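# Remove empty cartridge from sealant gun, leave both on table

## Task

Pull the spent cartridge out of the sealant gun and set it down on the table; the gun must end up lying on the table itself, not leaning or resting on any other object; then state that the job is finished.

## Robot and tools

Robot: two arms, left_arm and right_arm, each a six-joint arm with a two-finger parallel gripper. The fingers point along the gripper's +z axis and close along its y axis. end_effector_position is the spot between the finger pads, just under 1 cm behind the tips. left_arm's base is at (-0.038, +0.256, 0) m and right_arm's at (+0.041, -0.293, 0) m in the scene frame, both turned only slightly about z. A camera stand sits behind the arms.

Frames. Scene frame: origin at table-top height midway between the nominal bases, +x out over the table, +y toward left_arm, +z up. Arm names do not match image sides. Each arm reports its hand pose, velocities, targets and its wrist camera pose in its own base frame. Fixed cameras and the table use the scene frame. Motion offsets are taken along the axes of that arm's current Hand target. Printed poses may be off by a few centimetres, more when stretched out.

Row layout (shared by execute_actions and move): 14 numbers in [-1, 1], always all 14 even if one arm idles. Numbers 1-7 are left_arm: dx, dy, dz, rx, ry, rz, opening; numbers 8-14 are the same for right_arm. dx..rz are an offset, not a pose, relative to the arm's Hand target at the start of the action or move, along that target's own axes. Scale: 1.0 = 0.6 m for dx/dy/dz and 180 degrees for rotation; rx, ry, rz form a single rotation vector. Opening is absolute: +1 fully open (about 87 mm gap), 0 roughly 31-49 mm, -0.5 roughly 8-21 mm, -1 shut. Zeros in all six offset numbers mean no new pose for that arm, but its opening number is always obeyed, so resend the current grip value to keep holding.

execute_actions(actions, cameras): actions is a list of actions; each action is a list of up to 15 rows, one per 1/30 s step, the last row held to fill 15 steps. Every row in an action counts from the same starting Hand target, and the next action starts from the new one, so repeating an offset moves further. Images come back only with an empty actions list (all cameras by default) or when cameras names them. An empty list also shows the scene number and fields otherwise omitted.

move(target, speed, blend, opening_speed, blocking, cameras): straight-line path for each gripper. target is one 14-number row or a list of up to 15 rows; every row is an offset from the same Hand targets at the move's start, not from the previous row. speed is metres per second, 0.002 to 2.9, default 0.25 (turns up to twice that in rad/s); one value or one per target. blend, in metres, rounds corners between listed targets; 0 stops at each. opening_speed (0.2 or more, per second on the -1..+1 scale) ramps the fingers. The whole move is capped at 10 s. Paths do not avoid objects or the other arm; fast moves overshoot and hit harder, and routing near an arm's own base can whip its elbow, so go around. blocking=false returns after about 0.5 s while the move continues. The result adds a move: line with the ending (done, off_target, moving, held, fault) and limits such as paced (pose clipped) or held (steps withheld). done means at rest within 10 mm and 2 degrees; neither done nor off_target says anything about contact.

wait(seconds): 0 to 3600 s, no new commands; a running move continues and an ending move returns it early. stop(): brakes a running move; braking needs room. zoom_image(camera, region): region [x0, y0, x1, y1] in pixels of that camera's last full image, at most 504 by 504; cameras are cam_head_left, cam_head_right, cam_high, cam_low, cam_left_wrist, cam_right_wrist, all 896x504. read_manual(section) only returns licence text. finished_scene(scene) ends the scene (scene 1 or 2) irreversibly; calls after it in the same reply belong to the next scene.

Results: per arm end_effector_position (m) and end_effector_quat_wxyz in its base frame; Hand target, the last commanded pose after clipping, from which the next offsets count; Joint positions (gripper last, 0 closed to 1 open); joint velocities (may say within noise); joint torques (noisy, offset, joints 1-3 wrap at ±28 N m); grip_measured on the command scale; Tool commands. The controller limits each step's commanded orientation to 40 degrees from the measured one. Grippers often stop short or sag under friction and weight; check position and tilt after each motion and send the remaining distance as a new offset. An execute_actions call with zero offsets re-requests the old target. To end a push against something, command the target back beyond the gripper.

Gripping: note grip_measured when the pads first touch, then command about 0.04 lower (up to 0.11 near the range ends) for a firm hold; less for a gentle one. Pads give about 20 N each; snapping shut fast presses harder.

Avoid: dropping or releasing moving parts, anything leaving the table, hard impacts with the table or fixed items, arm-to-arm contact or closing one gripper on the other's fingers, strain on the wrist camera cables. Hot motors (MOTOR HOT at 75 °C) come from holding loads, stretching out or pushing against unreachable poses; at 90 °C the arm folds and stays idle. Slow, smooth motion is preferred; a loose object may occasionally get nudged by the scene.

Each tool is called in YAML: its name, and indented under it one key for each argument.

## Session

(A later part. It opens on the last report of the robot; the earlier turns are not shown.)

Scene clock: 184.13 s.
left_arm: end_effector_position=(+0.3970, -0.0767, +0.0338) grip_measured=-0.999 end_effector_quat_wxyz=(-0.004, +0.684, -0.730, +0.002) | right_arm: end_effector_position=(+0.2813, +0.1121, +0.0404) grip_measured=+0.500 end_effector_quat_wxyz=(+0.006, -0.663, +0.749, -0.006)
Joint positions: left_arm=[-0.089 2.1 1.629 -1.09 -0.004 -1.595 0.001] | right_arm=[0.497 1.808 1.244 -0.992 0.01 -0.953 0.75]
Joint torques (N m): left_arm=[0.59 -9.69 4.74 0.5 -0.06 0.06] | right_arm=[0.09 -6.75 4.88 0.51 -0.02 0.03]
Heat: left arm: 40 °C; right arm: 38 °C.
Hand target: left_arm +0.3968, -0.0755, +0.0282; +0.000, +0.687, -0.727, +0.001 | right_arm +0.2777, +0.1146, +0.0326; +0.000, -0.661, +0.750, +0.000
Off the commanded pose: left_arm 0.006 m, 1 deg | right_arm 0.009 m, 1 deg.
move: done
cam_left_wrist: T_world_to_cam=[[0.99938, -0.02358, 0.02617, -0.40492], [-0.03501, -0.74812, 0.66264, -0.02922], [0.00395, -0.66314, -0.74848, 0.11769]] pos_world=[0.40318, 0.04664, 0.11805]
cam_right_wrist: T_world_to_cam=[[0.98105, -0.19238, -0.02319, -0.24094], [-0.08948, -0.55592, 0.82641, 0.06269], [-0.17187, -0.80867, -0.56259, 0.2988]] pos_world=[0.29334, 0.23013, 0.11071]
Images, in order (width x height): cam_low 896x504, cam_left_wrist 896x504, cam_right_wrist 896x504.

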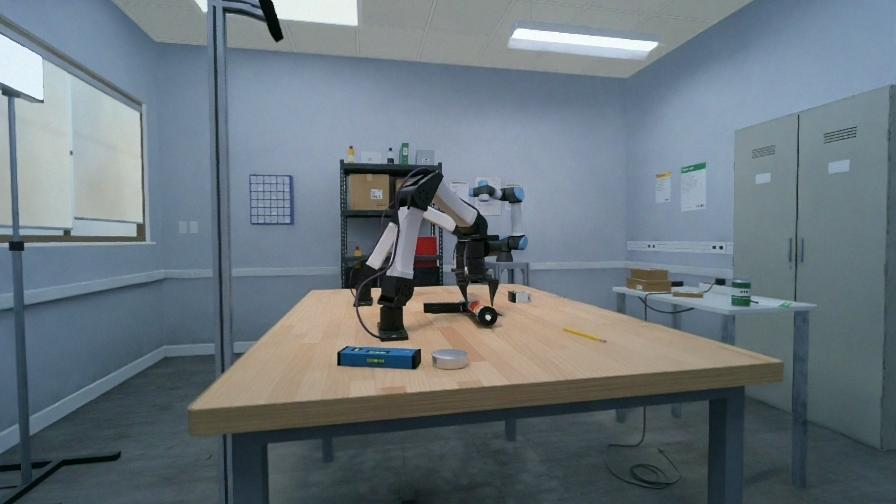

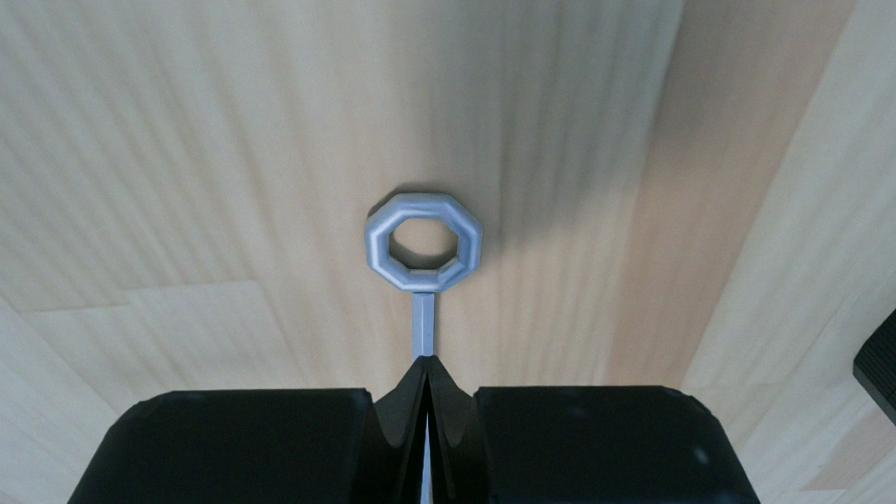

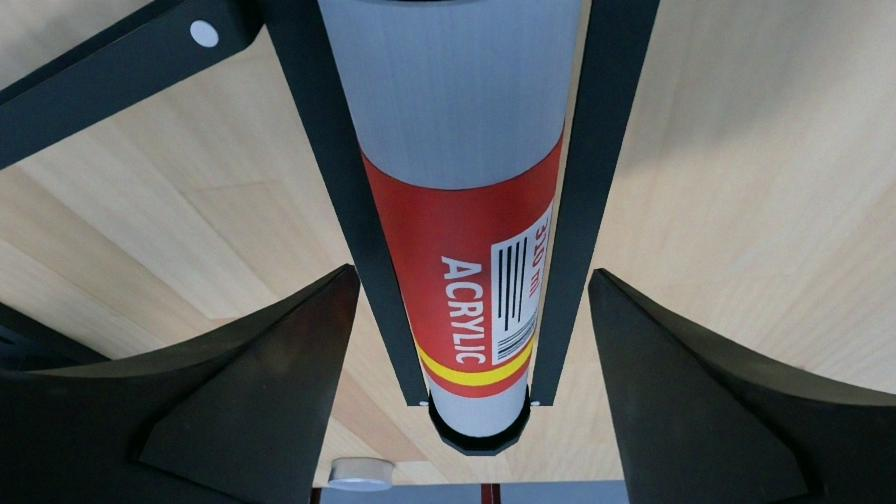

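move:
  target:
    - [0,0,0,0,0,0,-0.3,0,0,0,0,0,0,0.5]
    - [0,0,0.026,0,0,0,-0.3,0,0,0.016,0,0,0,0.5]
    - [0,0,0.026,0,0,0,-1,0,0,0.016,0,0,0,0.1]
  speed: 0.08
  opening_speed: 1.5
  cameras: ["cam_left_wrist","cam_right_wrist","cam_low"]

zoom_image:
  camera: "cam_low"
  region: [440, 270, 520, 335]

Scene clock: 197.53 s.
left_arm: end_effector_position=(+0.3977, -0.0769, +0.0194) grip_measured=-0.997 end_effector_quat_wxyz=(-0.005, +0.684, -0.730, +0.004) | right_arm: end_effector_position=(+0.2824, +0.1128, +0.0317) grip_measured=+0.100 end_effector_quat_wxyz=(+0.009, -0.663, +0.749, -0.007)
Joint positions: left_arm=[-0.089 2.115 1.592 -1.035 -0.002 -1.595 0.001] | right_arm=[0.497 1.819 1.222 -0.954 0.009 -0.952 0.55]
Joint torques (N m): left_arm=[0.61 -9.52 4.55 0.51 -0.07 0.06] | right_arm=[0.08 -6.67 4.66 0.5 -0.01 0.02]
Heat: left arm: 42 °C; right arm: 38 °C.
Hand target: left_arm +0.3968, -0.0755, +0.0125; +0.000, +0.687, -0.727, +0.000 | right_arm +0.2776, +0.1147, +0.0230; +0.000, -0.662, +0.750, +0.000
Off the commanded pose: left_arm 0.007 m, 1 deg | right_arm 0.010 m, 1 deg.
move: done
cam_left_wrist: T_world_to_cam=[[0.99931, -0.02356, 0.02875, -0.40518], [-0.03671, -0.74723, 0.66355, -0.01905], [0.00585, -0.66414, -0.74758, 0.10588]] pos_world=[0.40358, 0.04654, 0.10344]
cam_right_wrist: T_world_to_cam=[[0.98107, -0.19265, -0.01978, -0.24213], [-0.09303, -0.55839, 0.82434, 0.07176], [-0.16986, -0.8069, -0.56574, 0.29399]] pos_world=[0.29415, 0.23064, 0.10238]
Images, in order (width x height): cam_low 896x504, cam_left_wrist 896x504, cam_right_wrist 896x504.

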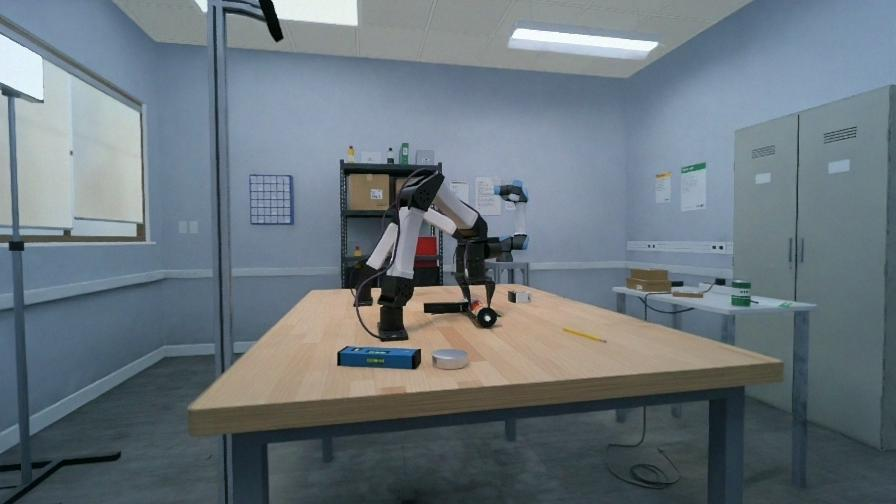

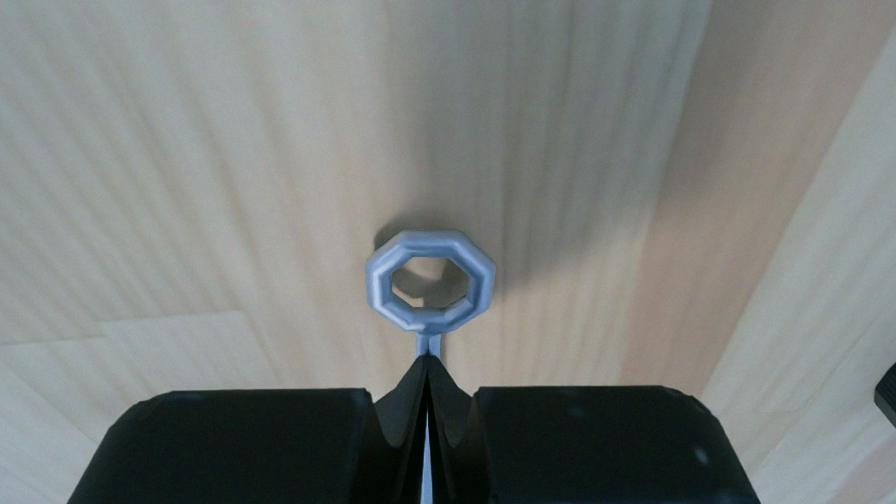

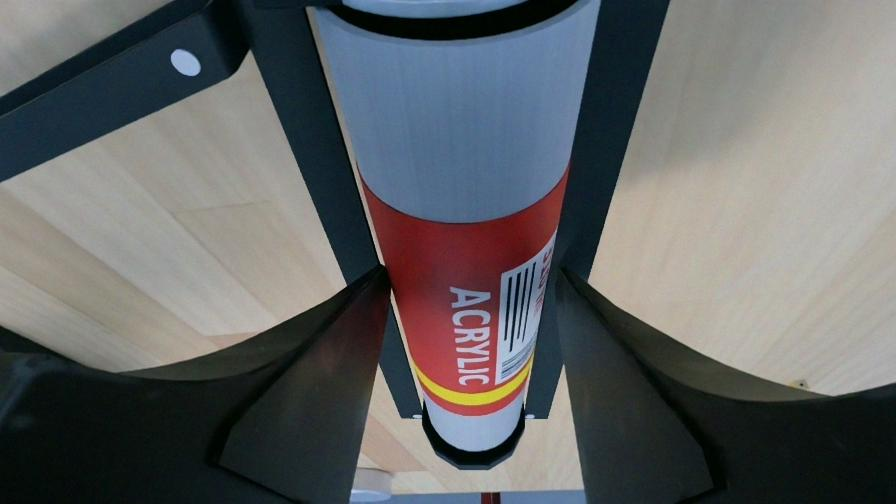

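Scaled by 6.300 from the camera's image (finer frame: 1280x720).

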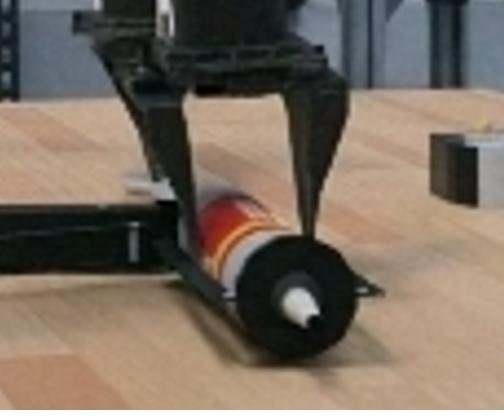

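execute_actions:
  actions: []
  cameras: ["cam_high","cam_low","cam_head_right"]

zoom_image:
  camera: "cam_high"
  region: [480, 160, 560, 240]

zoom_image:
  camera: "cam_head_right"
  region: [410, 210, 550, 290]

Scene clock: 206.43 s.
left_arm: end_effector_position=(+0.3977, -0.0769, +0.0194) grip_measured=-0.997 end_effector_quat_wxyz=(-0.005, +0.684, -0.730, +0.004) | right_arm: end_effector_position=(+0.2824, +0.1128, +0.0317) grip_measured=+0.100 end_effector_quat_wxyz=(+0.009, -0.663, +0.749, -0.007)
Joint positions: left_arm=[-0.089 2.115 1.592 -1.035 -0.002 -1.595 0.001] | right_arm=[0.497 1.819 1.222 -0.954 0.009 -0.952 0.55]
Joint velocities: within noise
Joint torques (N m): left_arm=[0.58 -9.54 4.56 0.52 -0.07 0.06] | right_arm=[0.08 -6.68 4.67 0.5 -0.01 0.02]
Heat: left arm: 41 °C; right arm: 38 °C.
Hand target: left_arm +0.3968, -0.0755, +0.0125; +0.000, +0.687, -0.727, +0.000 | right_arm +0.2776, +0.1147, +0.0230; +0.000, -0.662, +0.750, +0.000
Tool commands: left_gripper/opening=-1.0 right_gripper/opening=+0.1
Off the commanded pose: left_arm 0.007 m, 1 deg | right_arm 0.010 m, 1 deg.
Images, in order (width x height): cam_head_right 896x504, cam_high 896x504, cam_low 896x504.

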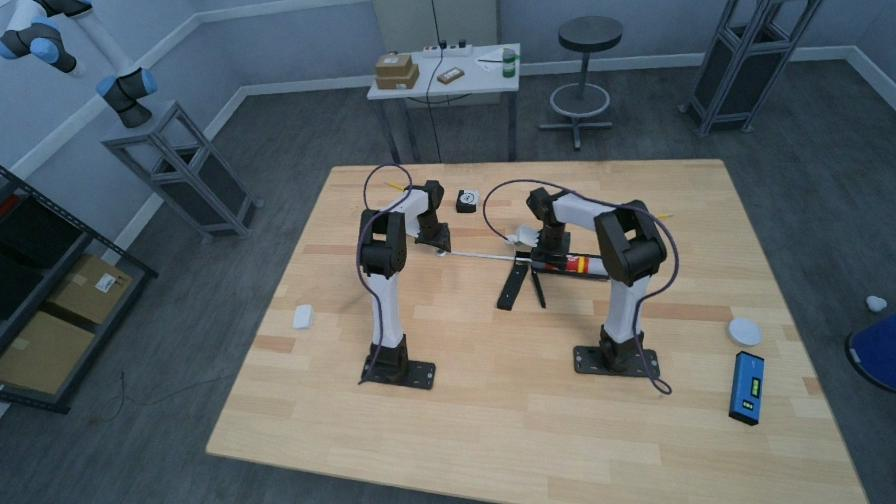

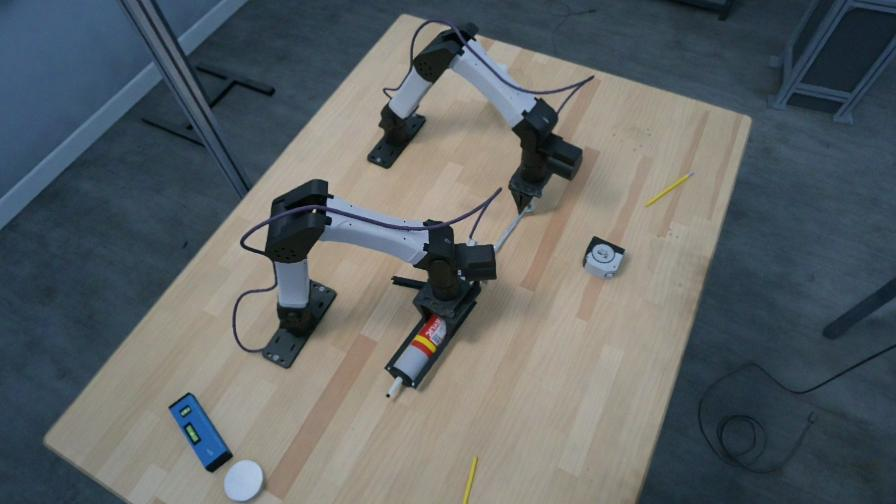

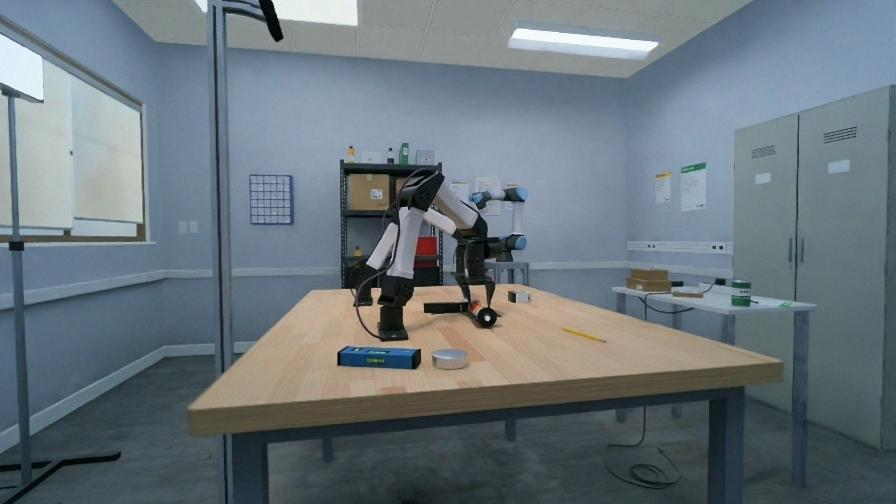

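Scaled by 6.300 from the camera's image (finer frame: 1280x720).

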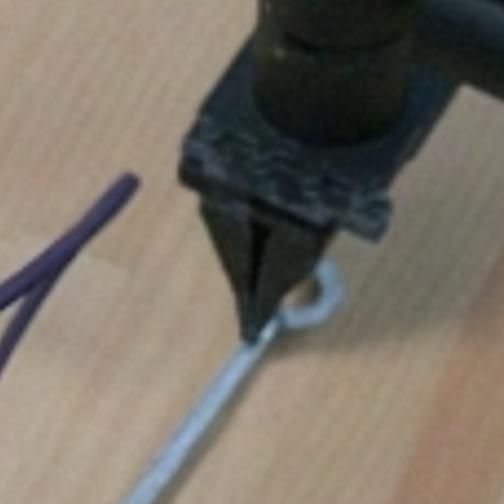

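Scaled by 3.600 from the camera's image (finer frame: 1280x720).

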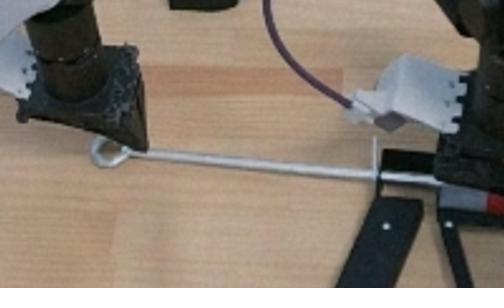

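move:
  target:
    - [0.012,0,0,0,0,0,-0.3,0,0,0,0,0,0,-0.4]
    - [0.012,0,0.017,0,0,0,-0.3,0,0,0,0,0,0,-0.4]
    - [0.012,0,0.017,0,0,0,-1,0,0,0,0,0,0,-0.4]
  speed: 0.08
  opening_speed: 1
  cameras: ["cam_left_wrist","cam_right_wrist"]

zoom_image:
  camera: "cam_left_wrist"
  region: [340, 200, 540, 400]

Scene clock: 217.87 s.
left_arm: end_effector_position=(+0.3979, -0.0810, +0.0095) grip_measured=-0.601 end_effector_quat_wxyz=(-0.005, +0.683, -0.730, +0.004) | right_arm: end_effector_position=(+0.2820, +0.1131, +0.0315) grip_measured=-0.003 end_effector_quat_wxyz=(+0.009, -0.662, +0.749, -0.006)
Joint positions: left_arm=[-0.099 2.128 1.571 -1.001 -0.002 -1.604 0.2] | right_arm=[0.497 1.819 1.222 -0.954 0.007 -0.951 0.498]
Joint torques (N m): left_arm=[-0.17 -9.59 4.55 0.52 -0.07 -0.03] | right_arm=[0.08 -6.72 4.63 0.5 0.01 0.01]
Heat: left arm: 41 °C; right arm: 38 °C.
Hand target: left_arm +0.3965, -0.0828, +0.0024; +0.000, +0.687, -0.727, +0.001 | right_arm +0.2776, +0.1147, +0.0231; +0.000, -0.661, +0.750, +0.000
Off the commanded pose: left_arm 0.008 m, 1 deg | right_arm 0.010 m, 1 deg.
move: done
cam_left_wrist: T_world_to_cam=[[0.99924, -0.02511, 0.02987, -0.4053], [-0.03861, -0.74699, 0.66371, -0.01471], [0.00565, -0.66436, -0.74739, 0.0959]] pos_world=[0.40388, 0.04254, 0.09354]
cam_right_wrist: T_world_to_cam=[[0.98082, -0.19373, -0.02155, -0.24159], [-0.09238, -0.55935, 0.82377, 0.07191], [-0.17164, -0.80598, -0.56651, 0.29447]] pos_world=[0.29414, 0.23075, 0.10238]

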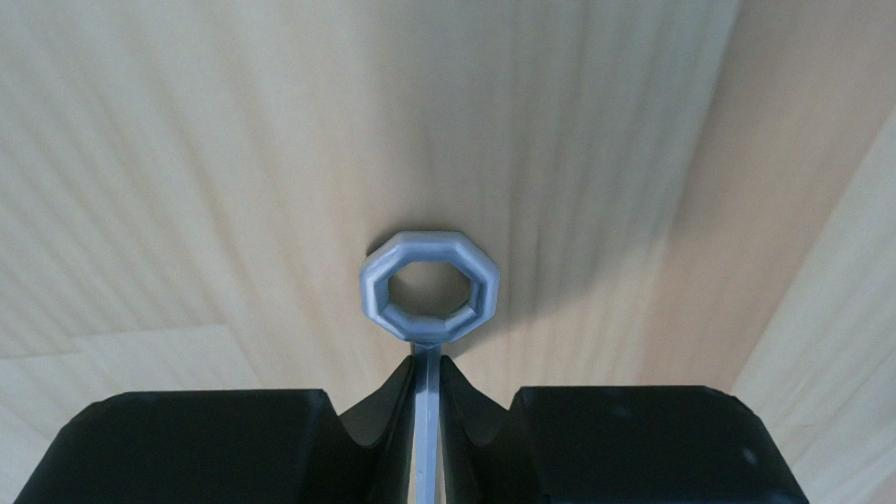

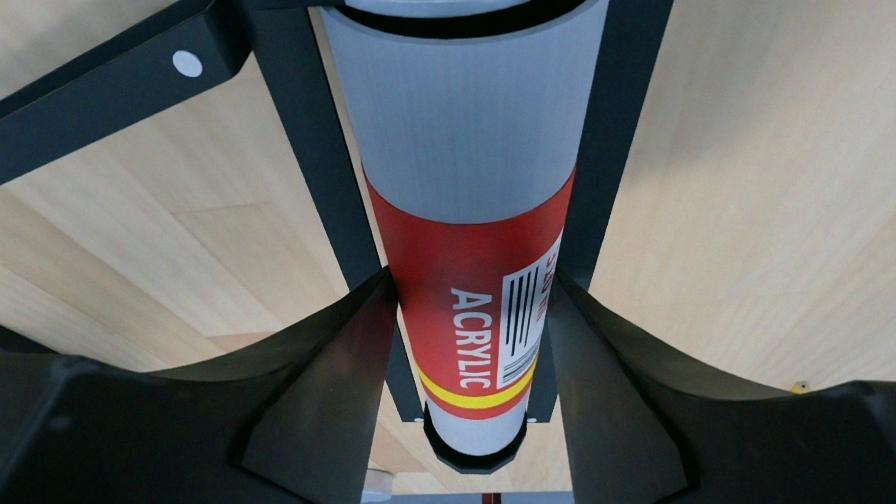

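Scaled by 2.520 from the camera's image (finer frame: 1280x720).

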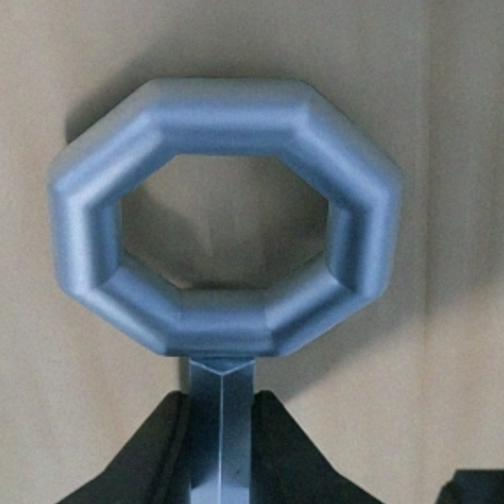

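move:
  target: [-0.07,0,0,0,0,0,-1,0,0,0,0,0,0,-0.4]
  speed: 0.06
  cameras: ["cam_left_wrist","cam_right_wrist","cam_head_right"]

zoom_image:
  camera: "cam_head_right"
  region: [410, 210, 630, 320]

Scene clock: 224.47 s.
left_arm: end_effector_position=(+0.3990, -0.0647, +0.0128) grip_measured=-0.601 end_effector_quat_wxyz=(+0.019, +0.680, -0.733, +0.029) | right_arm: end_effector_position=(+0.2864, +0.1243, +0.0300) grip_measured=-0.003 end_effector_quat_wxyz=(+0.029, -0.666, +0.746, +0.005)
Joint positions: left_arm=[-0.028 2.128 1.571 -1.001 0.069 -1.524 0.2] | right_arm=[0.505 1.819 1.222 -0.919 -0.023 -0.951 0.498]
Joint torques (N m): left_arm=[2.85 -9.61 4.64 0.48 -0.82 0.19] | right_arm=[-0.54 -6.79 4.85 0.21 0.29 0.01]
Heat: left arm: 42 °C; right arm: 38 °C.
Hand target: left_arm +0.3989, -0.0408, +0.0023; +0.000, +0.687, -0.727, +0.001 | right_arm +0.2777, +0.1146, +0.0231; +0.000, -0.661, +0.750, +0.000
Off the commanded pose: left_arm 0.026 m, 4 deg | right_arm 0.015 m, 3 deg.
move: off_target (left_arm)
cam_left_wrist: T_world_to_cam=[[0.99901, -0.03273, 0.0301, -0.4065], [-0.0444, -0.69821, 0.71452, 0.00009], [-0.00237, -0.71514, -0.69897, 0.10843]] pos_world=[0.40636, 0.0643, 0.08796]
cam_right_wrist: T_world_to_cam=[[0.9829, -0.18365, -0.01327, -0.24569], [-0.10046, -0.59525, 0.79723, 0.08745], [-0.15431, -0.78227, -0.60353, 0.29663]] pos_world=[0.29604, 0.23898, 0.10605]
Images, in order (width x height): cam_head_right 896x504, cam_left_wrist 896x504, cam_right_wrist 896x504.

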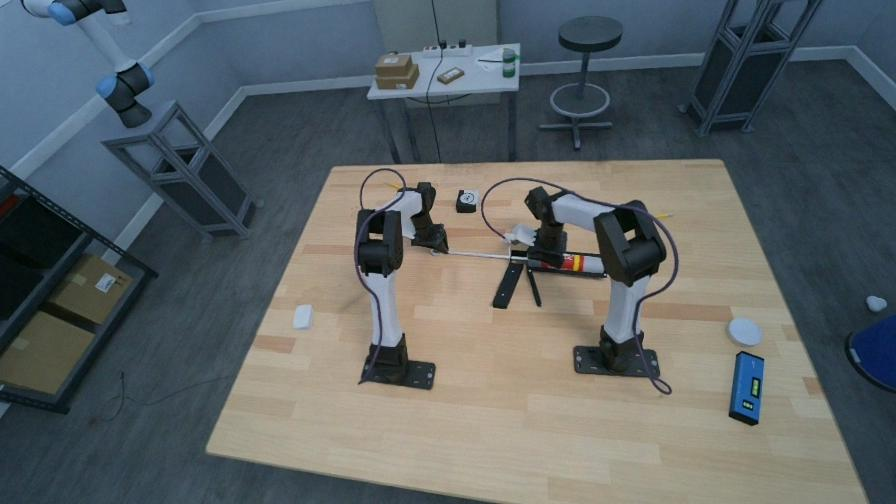

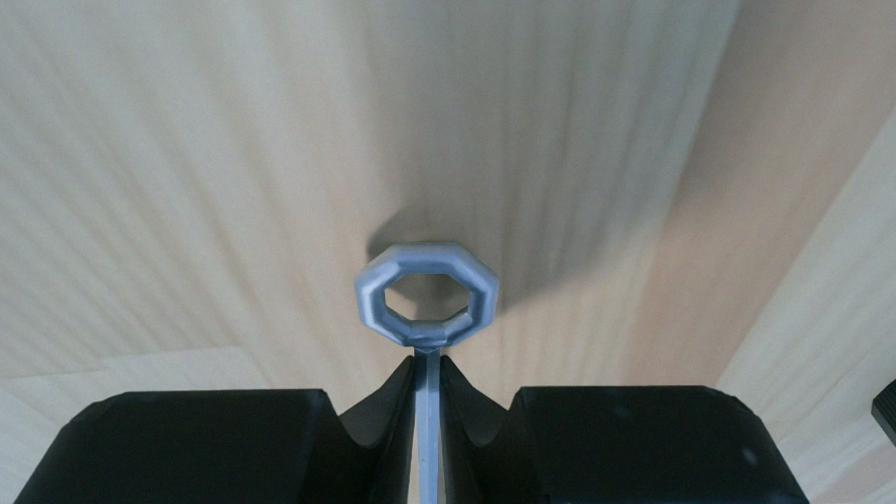

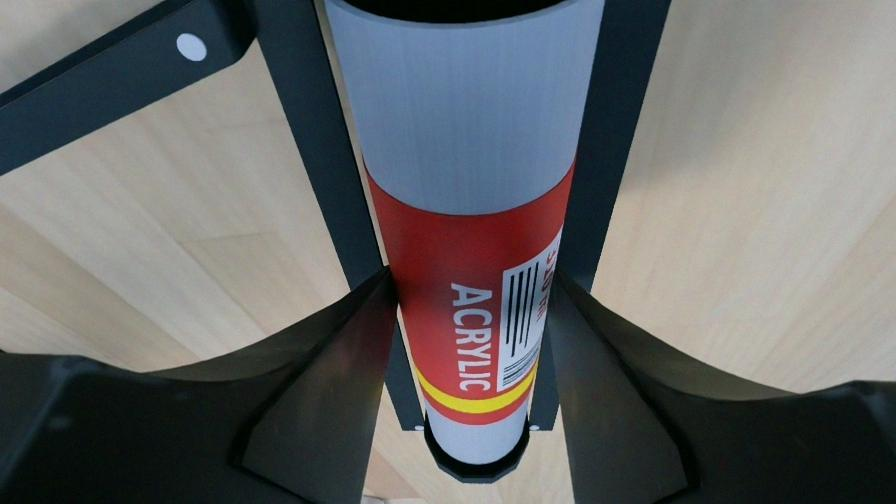

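Scaled by 2.291 from the camera's image (finer frame: 1280x720).

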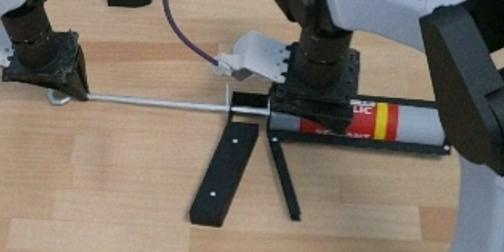

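move:
  target: [-0.05,0,0,0,0,0,-1,0.03,0,0,0,0,0,-0.4]
  speed: 0.06
  cameras: ["cam_right_wrist","cam_head_right"]

zoom_image:
  camera: "cam_head_right"
  region: [410, 210, 630, 320]

Scene clock: 233.03 s.
left_arm: end_effector_position=(+0.3985, -0.0534, +0.0152) grip_measured=-0.601 end_effector_quat_wxyz=(+0.041, +0.676, -0.734, +0.052) | right_arm: end_effector_position=(+0.2895, +0.1323, +0.0289) grip_measured=-0.003 end_effector_quat_wxyz=(+0.054, -0.668, +0.742, +0.026)
Joint positions: left_arm=[0.027 2.131 1.571 -1.004 0.133 -1.463 0.2] | right_arm=[0.494 1.806 1.207 -0.878 -0.076 -0.969 0.498]
Joint torques (N m): left_arm=[4.62 -9.36 5.82 0.4 -1.46 0.3] | right_arm=[-2.82 -8.73 2.63 -0.06 0.75 -0.28]
Heat: left arm: 43 °C; right arm: 38 °C.
Hand target: left_arm +0.4005, -0.0109, +0.0023; +0.000, +0.687, -0.727, +0.000 | right_arm +0.2755, +0.0967, +0.0231; +0.000, -0.661, +0.750, +0.000
Off the commanded pose: left_arm 0.045 m, 8 deg | right_arm 0.039 m, 7 deg.
move: off_target (left_arm, right_arm)
cam_right_wrist: T_world_to_cam=[[0.98494, -0.17223, -0.01498, -0.24941], [-0.10148, -0.64616, 0.75643, 0.10163], [-0.13996, -0.74352, -0.65391, 0.2948]] pos_world=[0.29723, 0.2419, 0.11217]
Images, in order (width x height): cam_head_right 896x504, cam_right_wrist 896x504.

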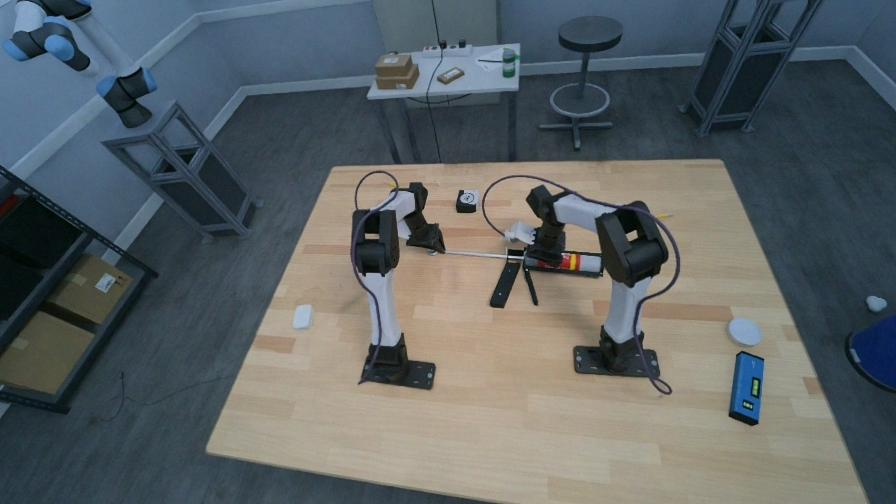

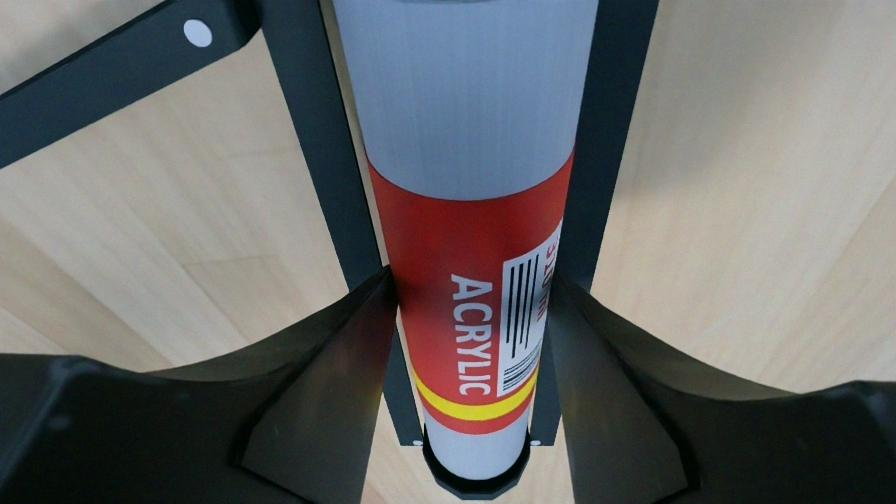

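Scaled by 2.291 from the camera's image (finer frame: 1280x720).

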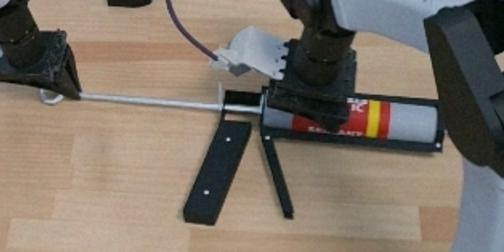

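move:
  target: [0.07,0,0,0,0,0,-1,-0.059,0,0,0,0,0,-0.4]
  speed: 0.06

move:
  target: [0,0,0,0,0,0,-1,-0.03,0,0,0,0,0,-0.4]
  speed: 0.06
  cameras: ["cam_right_wrist","cam_left_wrist"]

Scene clock: 249.67 s.
left_arm: end_effector_position=(+0.4003, -0.0562, +0.0097) grip_measured=-0.601 end_effector_quat_wxyz=(+0.006, +0.683, -0.730, +0.016) | right_arm: end_effector_position=(+0.2886, +0.1354, +0.0307) grip_measured=-0.003 end_effector_quat_wxyz=(+0.029, -0.668, +0.743, -0.003)
Joint positions: left_arm=[-0.022 2.131 1.571 -0.997 0.032 -1.527 0.2] | right_arm=[0.541 1.842 1.252 -0.923 -0.004 -0.924 0.498]
Joint torques (N m): left_arm=[-0.32 -9.99 4.4 0.48 -0.42 -0.05] | right_arm=[-0.02 -5.68 6.46 0.14 0.11 0.17]
Heat: left arm: 42 °C; right arm: 38 °C.
Hand target: left_arm +0.3982, -0.0528, +0.0023; +0.000, +0.687, -0.727, +0.001 | right_arm +0.2799, +0.1320, +0.0231; +0.000, -0.662, +0.750, +0.000
Off the commanded pose: left_arm 0.008 m, 2 deg | right_arm 0.012 m, 4 deg.
move: off_target (right_arm)

Scene clock: 250.43 s.
left_arm: end_effector_position=(+0.4011, -0.0559, +0.0096) grip_measured=-0.601 end_effector_quat_wxyz=(+0.004, +0.683, -0.730, +0.017) | right_arm: end_effector_position=(+0.2872, +0.1406, +0.0307) grip_measured=-0.003 end_effector_quat_wxyz=(+0.008, -0.667, +0.745, -0.017)
Joint positions: left_arm=[-0.022 2.131 1.571 -0.993 0.03 -1.527 0.2] | right_arm=[0.574 1.884 1.3 -0.966 0.031 -0.888 0.498]
Joint torques (N m): left_arm=[-0.29 -9.98 4.41 0.46 -0.41 -0.04] | right_arm=[0.54 -6.15 6.99 0.37 -0.21 0.26]
Heat: left arm: 42 °C; right arm: 38 °C.
Hand target: left_arm +0.3981, -0.0528, +0.0023; +0.000, +0.687, -0.727, +0.001 | right_arm +0.2822, +0.1497, +0.0231; +0.000, -0.661, +0.750, +0.000
Off the commanded pose: left_arm 0.008 m, 2 deg | right_arm 0.013 m, 2 deg.
move: off_target (right_arm)
cam_left_wrist: T_world_to_cam=[[0.99911, -0.02498, 0.03402, -0.40791], [-0.04152, -0.72575, 0.68671, 0.00623], [0.00754, -0.68751, -0.72614, 0.1103]] pos_world=[0.40697, 0.07016, 0.08969]
cam_right_wrist: T_world_to_cam=[[0.98349, -0.18093, -0.00477, -0.24436], [-0.09629, -0.54539, 0.83264, 0.08743], [-0.15325, -0.81842, -0.5538, 0.31324]] pos_world=[0.29675, 0.25983, 0.0995]
Images, in order (width x height): cam_left_wrist 896x504, cam_right_wrist 896x504.

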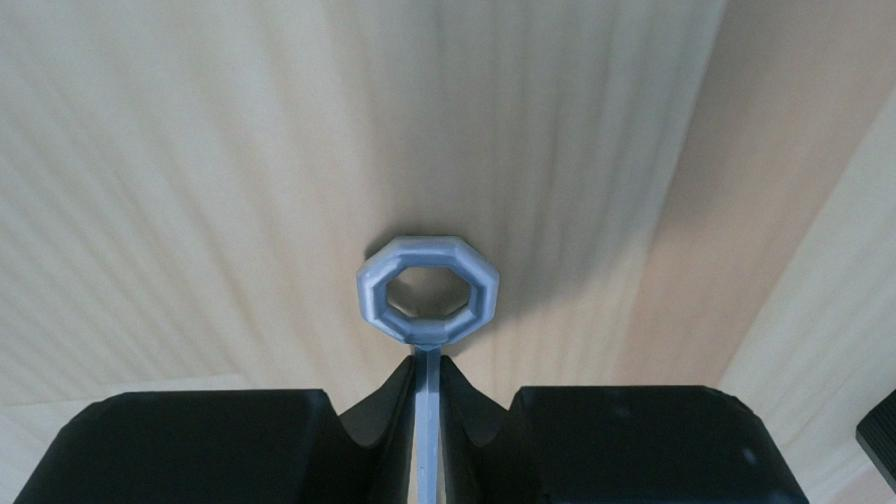

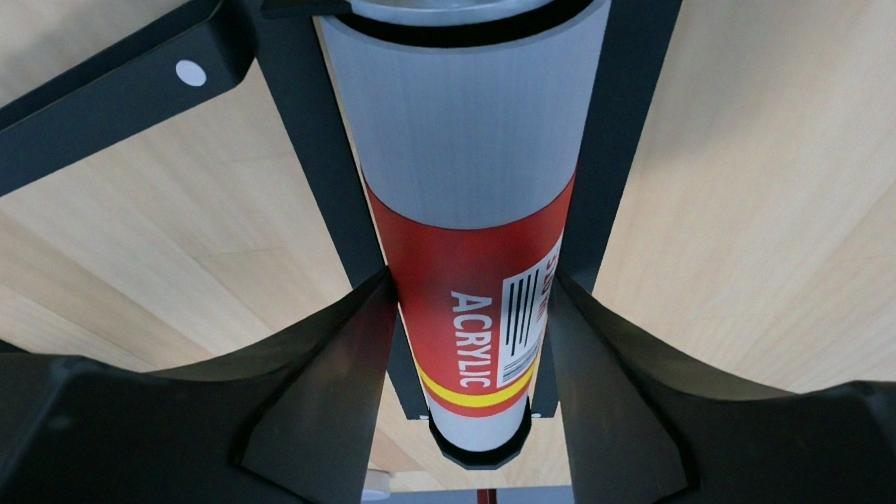

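move:
  target: [-0.12,0,0,0,0,0,-1,0.12,0,0,0,0,0,-0.6]
  speed: 0.08
  cameras: ["cam_right_wrist","cam_head_right","cam_high"]

zoom_image:
  camera: "cam_head_right"
  region: [410, 210, 630, 320]

Scene clock: 262.97 s.
left_arm: end_effector_position=(+0.3928, -0.0403, +0.0152) grip_measured=-0.597 end_effector_quat_wxyz=(+0.071, +0.677, -0.730, +0.066) | right_arm: end_effector_position=(+0.2932, +0.1419, +0.0290) grip_measured=-0.003 end_effector_quat_wxyz=(-0.094, +0.674, -0.730, -0.060)
Joint positions: left_arm=[0.085 2.145 1.575 -1.032 0.191 -1.407 0.201] | right_arm=[0.468 1.777 1.175 -0.819 -0.167 -1.011 0.498]
Joint torques (N m): left_arm=[6.05 -9.65 7.45 0.46 -2.03 0.42] | right_arm=[-3.99 -9.07 2.48 -0.54 1.5 -0.37]
Heat: left arm: 42 °C; right arm: 37 °C.
Hand target: left_arm +0.4022, +0.0190, +0.0022; +0.000, +0.686, -0.727, +0.000 | right_arm +0.2731, +0.0783, +0.0231; +0.000, +0.661, -0.750, +0.000
Off the commanded pose: left_arm 0.062 m, 11 deg | right_arm 0.067 m, 13 deg.
move: off_target (left_arm, right_arm)
cam_right_wrist: T_world_to_cam=[[0.98938, -0.1444, -0.01693, -0.25663], [-0.09393, -0.72373, 0.68366, 0.11904], [-0.11097, -0.6748, -0.72961, 0.28656]] pos_world=[0.29688, 0.24247, 0.12335]
Images, in order (width x height): cam_head_right 896x504, cam_high 896x504, cam_right_wrist 896x504.

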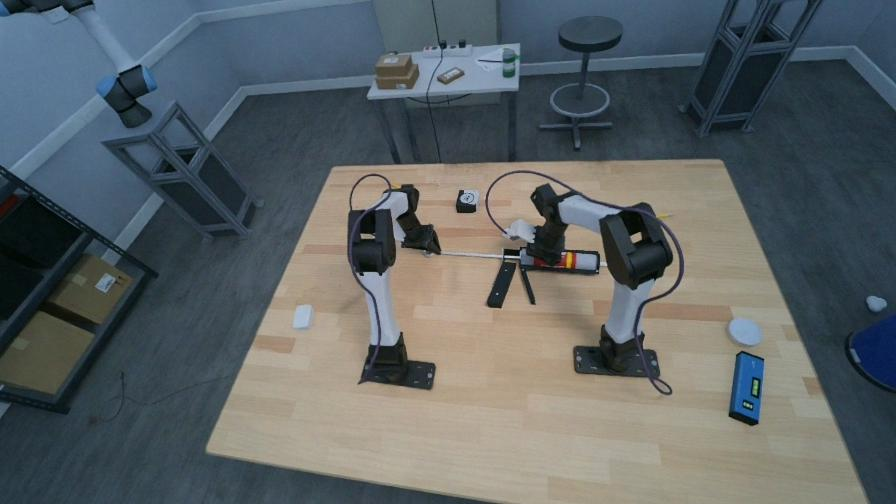

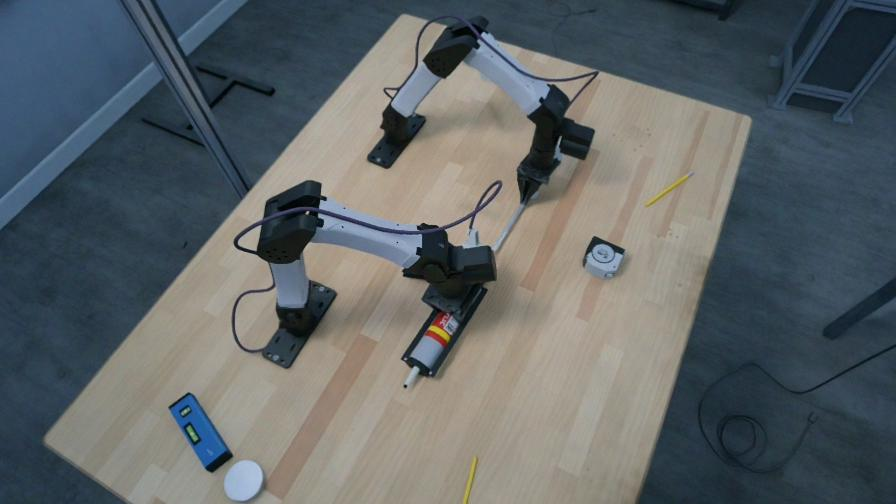

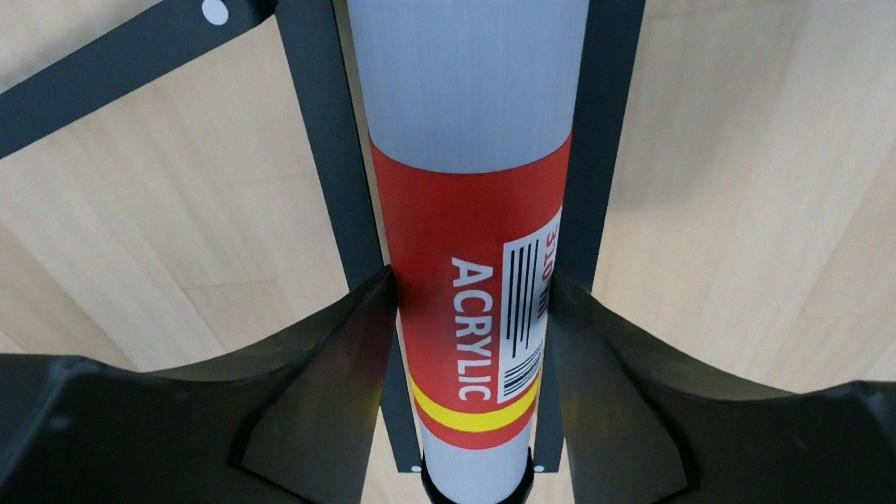

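Scaled by 2.291 from the camera's image (finer frame: 1280x720).

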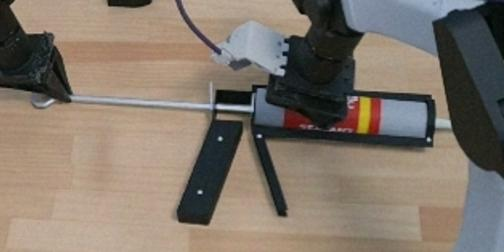

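move:
  target:
    - [0.1,0,0,0,0,0,-1,-0.098,0,0,0,0,0,-0.6]
    - [0.1,0,0,0,0,0,-1,-0.096,0,-0.044,0,-0.044,0,-0.6]
  speed: 0.06
  cameras: ["cam_right_wrist","cam_low","cam_head_right"]

zoom_image:
  camera: "cam_low"
  region: [420, 260, 540, 335]

Scene clock: 282.73 s.
left_arm: end_effector_position=(+0.3972, -0.0450, +0.0071) grip_measured=-0.599 end_effector_quat_wxyz=(+0.018, +0.685, -0.729, +0.014) | right_arm: end_effector_position=(+0.2918, +0.1453, +0.0436) grip_measured=-0.003 end_effector_quat_wxyz=(+0.066, -0.662, +0.746, +0.043)
Joint positions: left_arm=[0.011 2.143 1.576 -1.012 0.045 -1.497 0.201] | right_arm=[0.505 1.804 1.269 -0.926 -0.112 -0.941 0.498]
Joint torques (N m): left_arm=[-0.62 -10.84 4.34 0.58 -0.57 -0.04] | right_arm=[-1.16 -11.7 4.62 0.11 0.02 -0.13]
Heat: left arm: 45 °C; right arm: 37 °C.
Hand target: left_arm +0.3988, -0.0408, +0.0023; +0.000, +0.687, -0.727, +0.001 | right_arm +0.2803, +0.1354, +0.0495; +0.051, -0.660, +0.748, +0.046
Off the commanded pose: left_arm 0.007 m, 3 deg | right_arm 0.016 m, 2 deg.
move: off_target (left_arm, right_arm)
cam_right_wrist: T_world_to_cam=[[0.98238, -0.18479, -0.02811, -0.24609], [-0.10606, -0.67492, 0.73023, 0.10584], [-0.15391, -0.71438, -0.68263, 0.31562]] pos_world=[0.30155, 0.25143, 0.13124]
Images, in order (width x height): cam_head_right 896x504, cam_low 896x504, cam_right_wrist 896x504.

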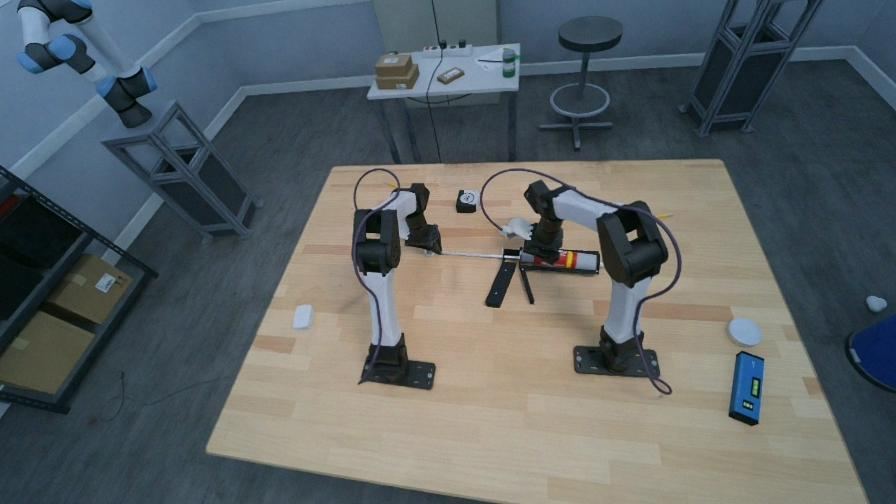

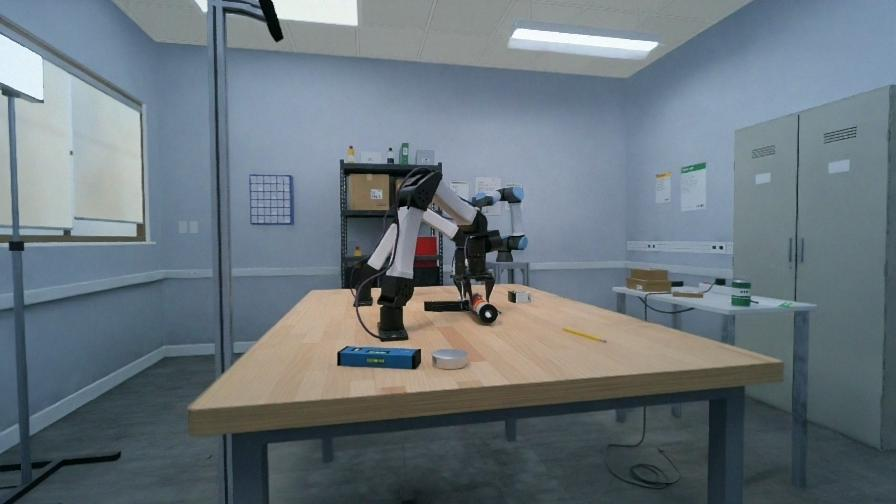

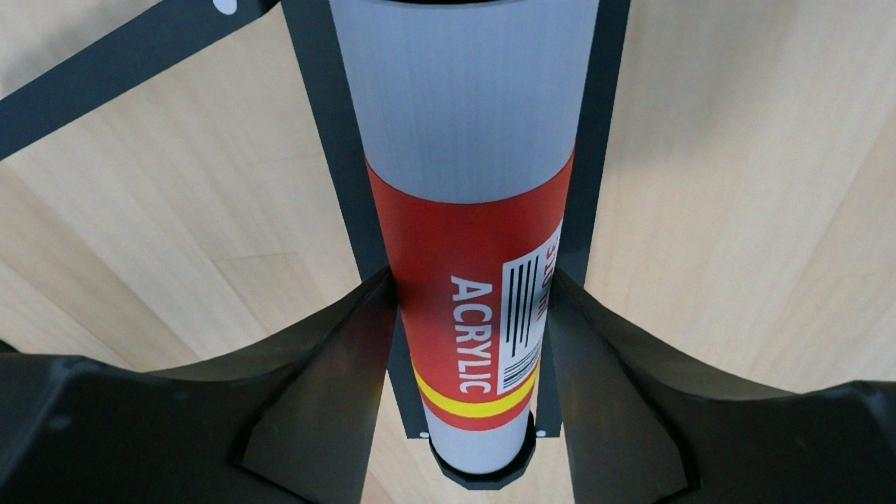

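Scaled by 4.200 from the camera's image (finer frame: 1280x720).

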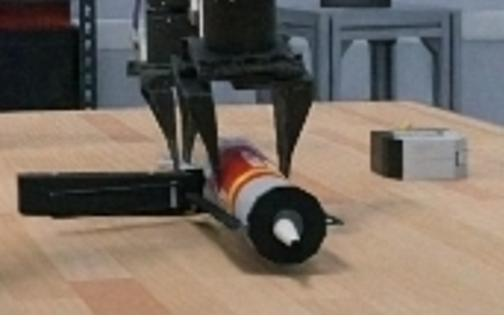

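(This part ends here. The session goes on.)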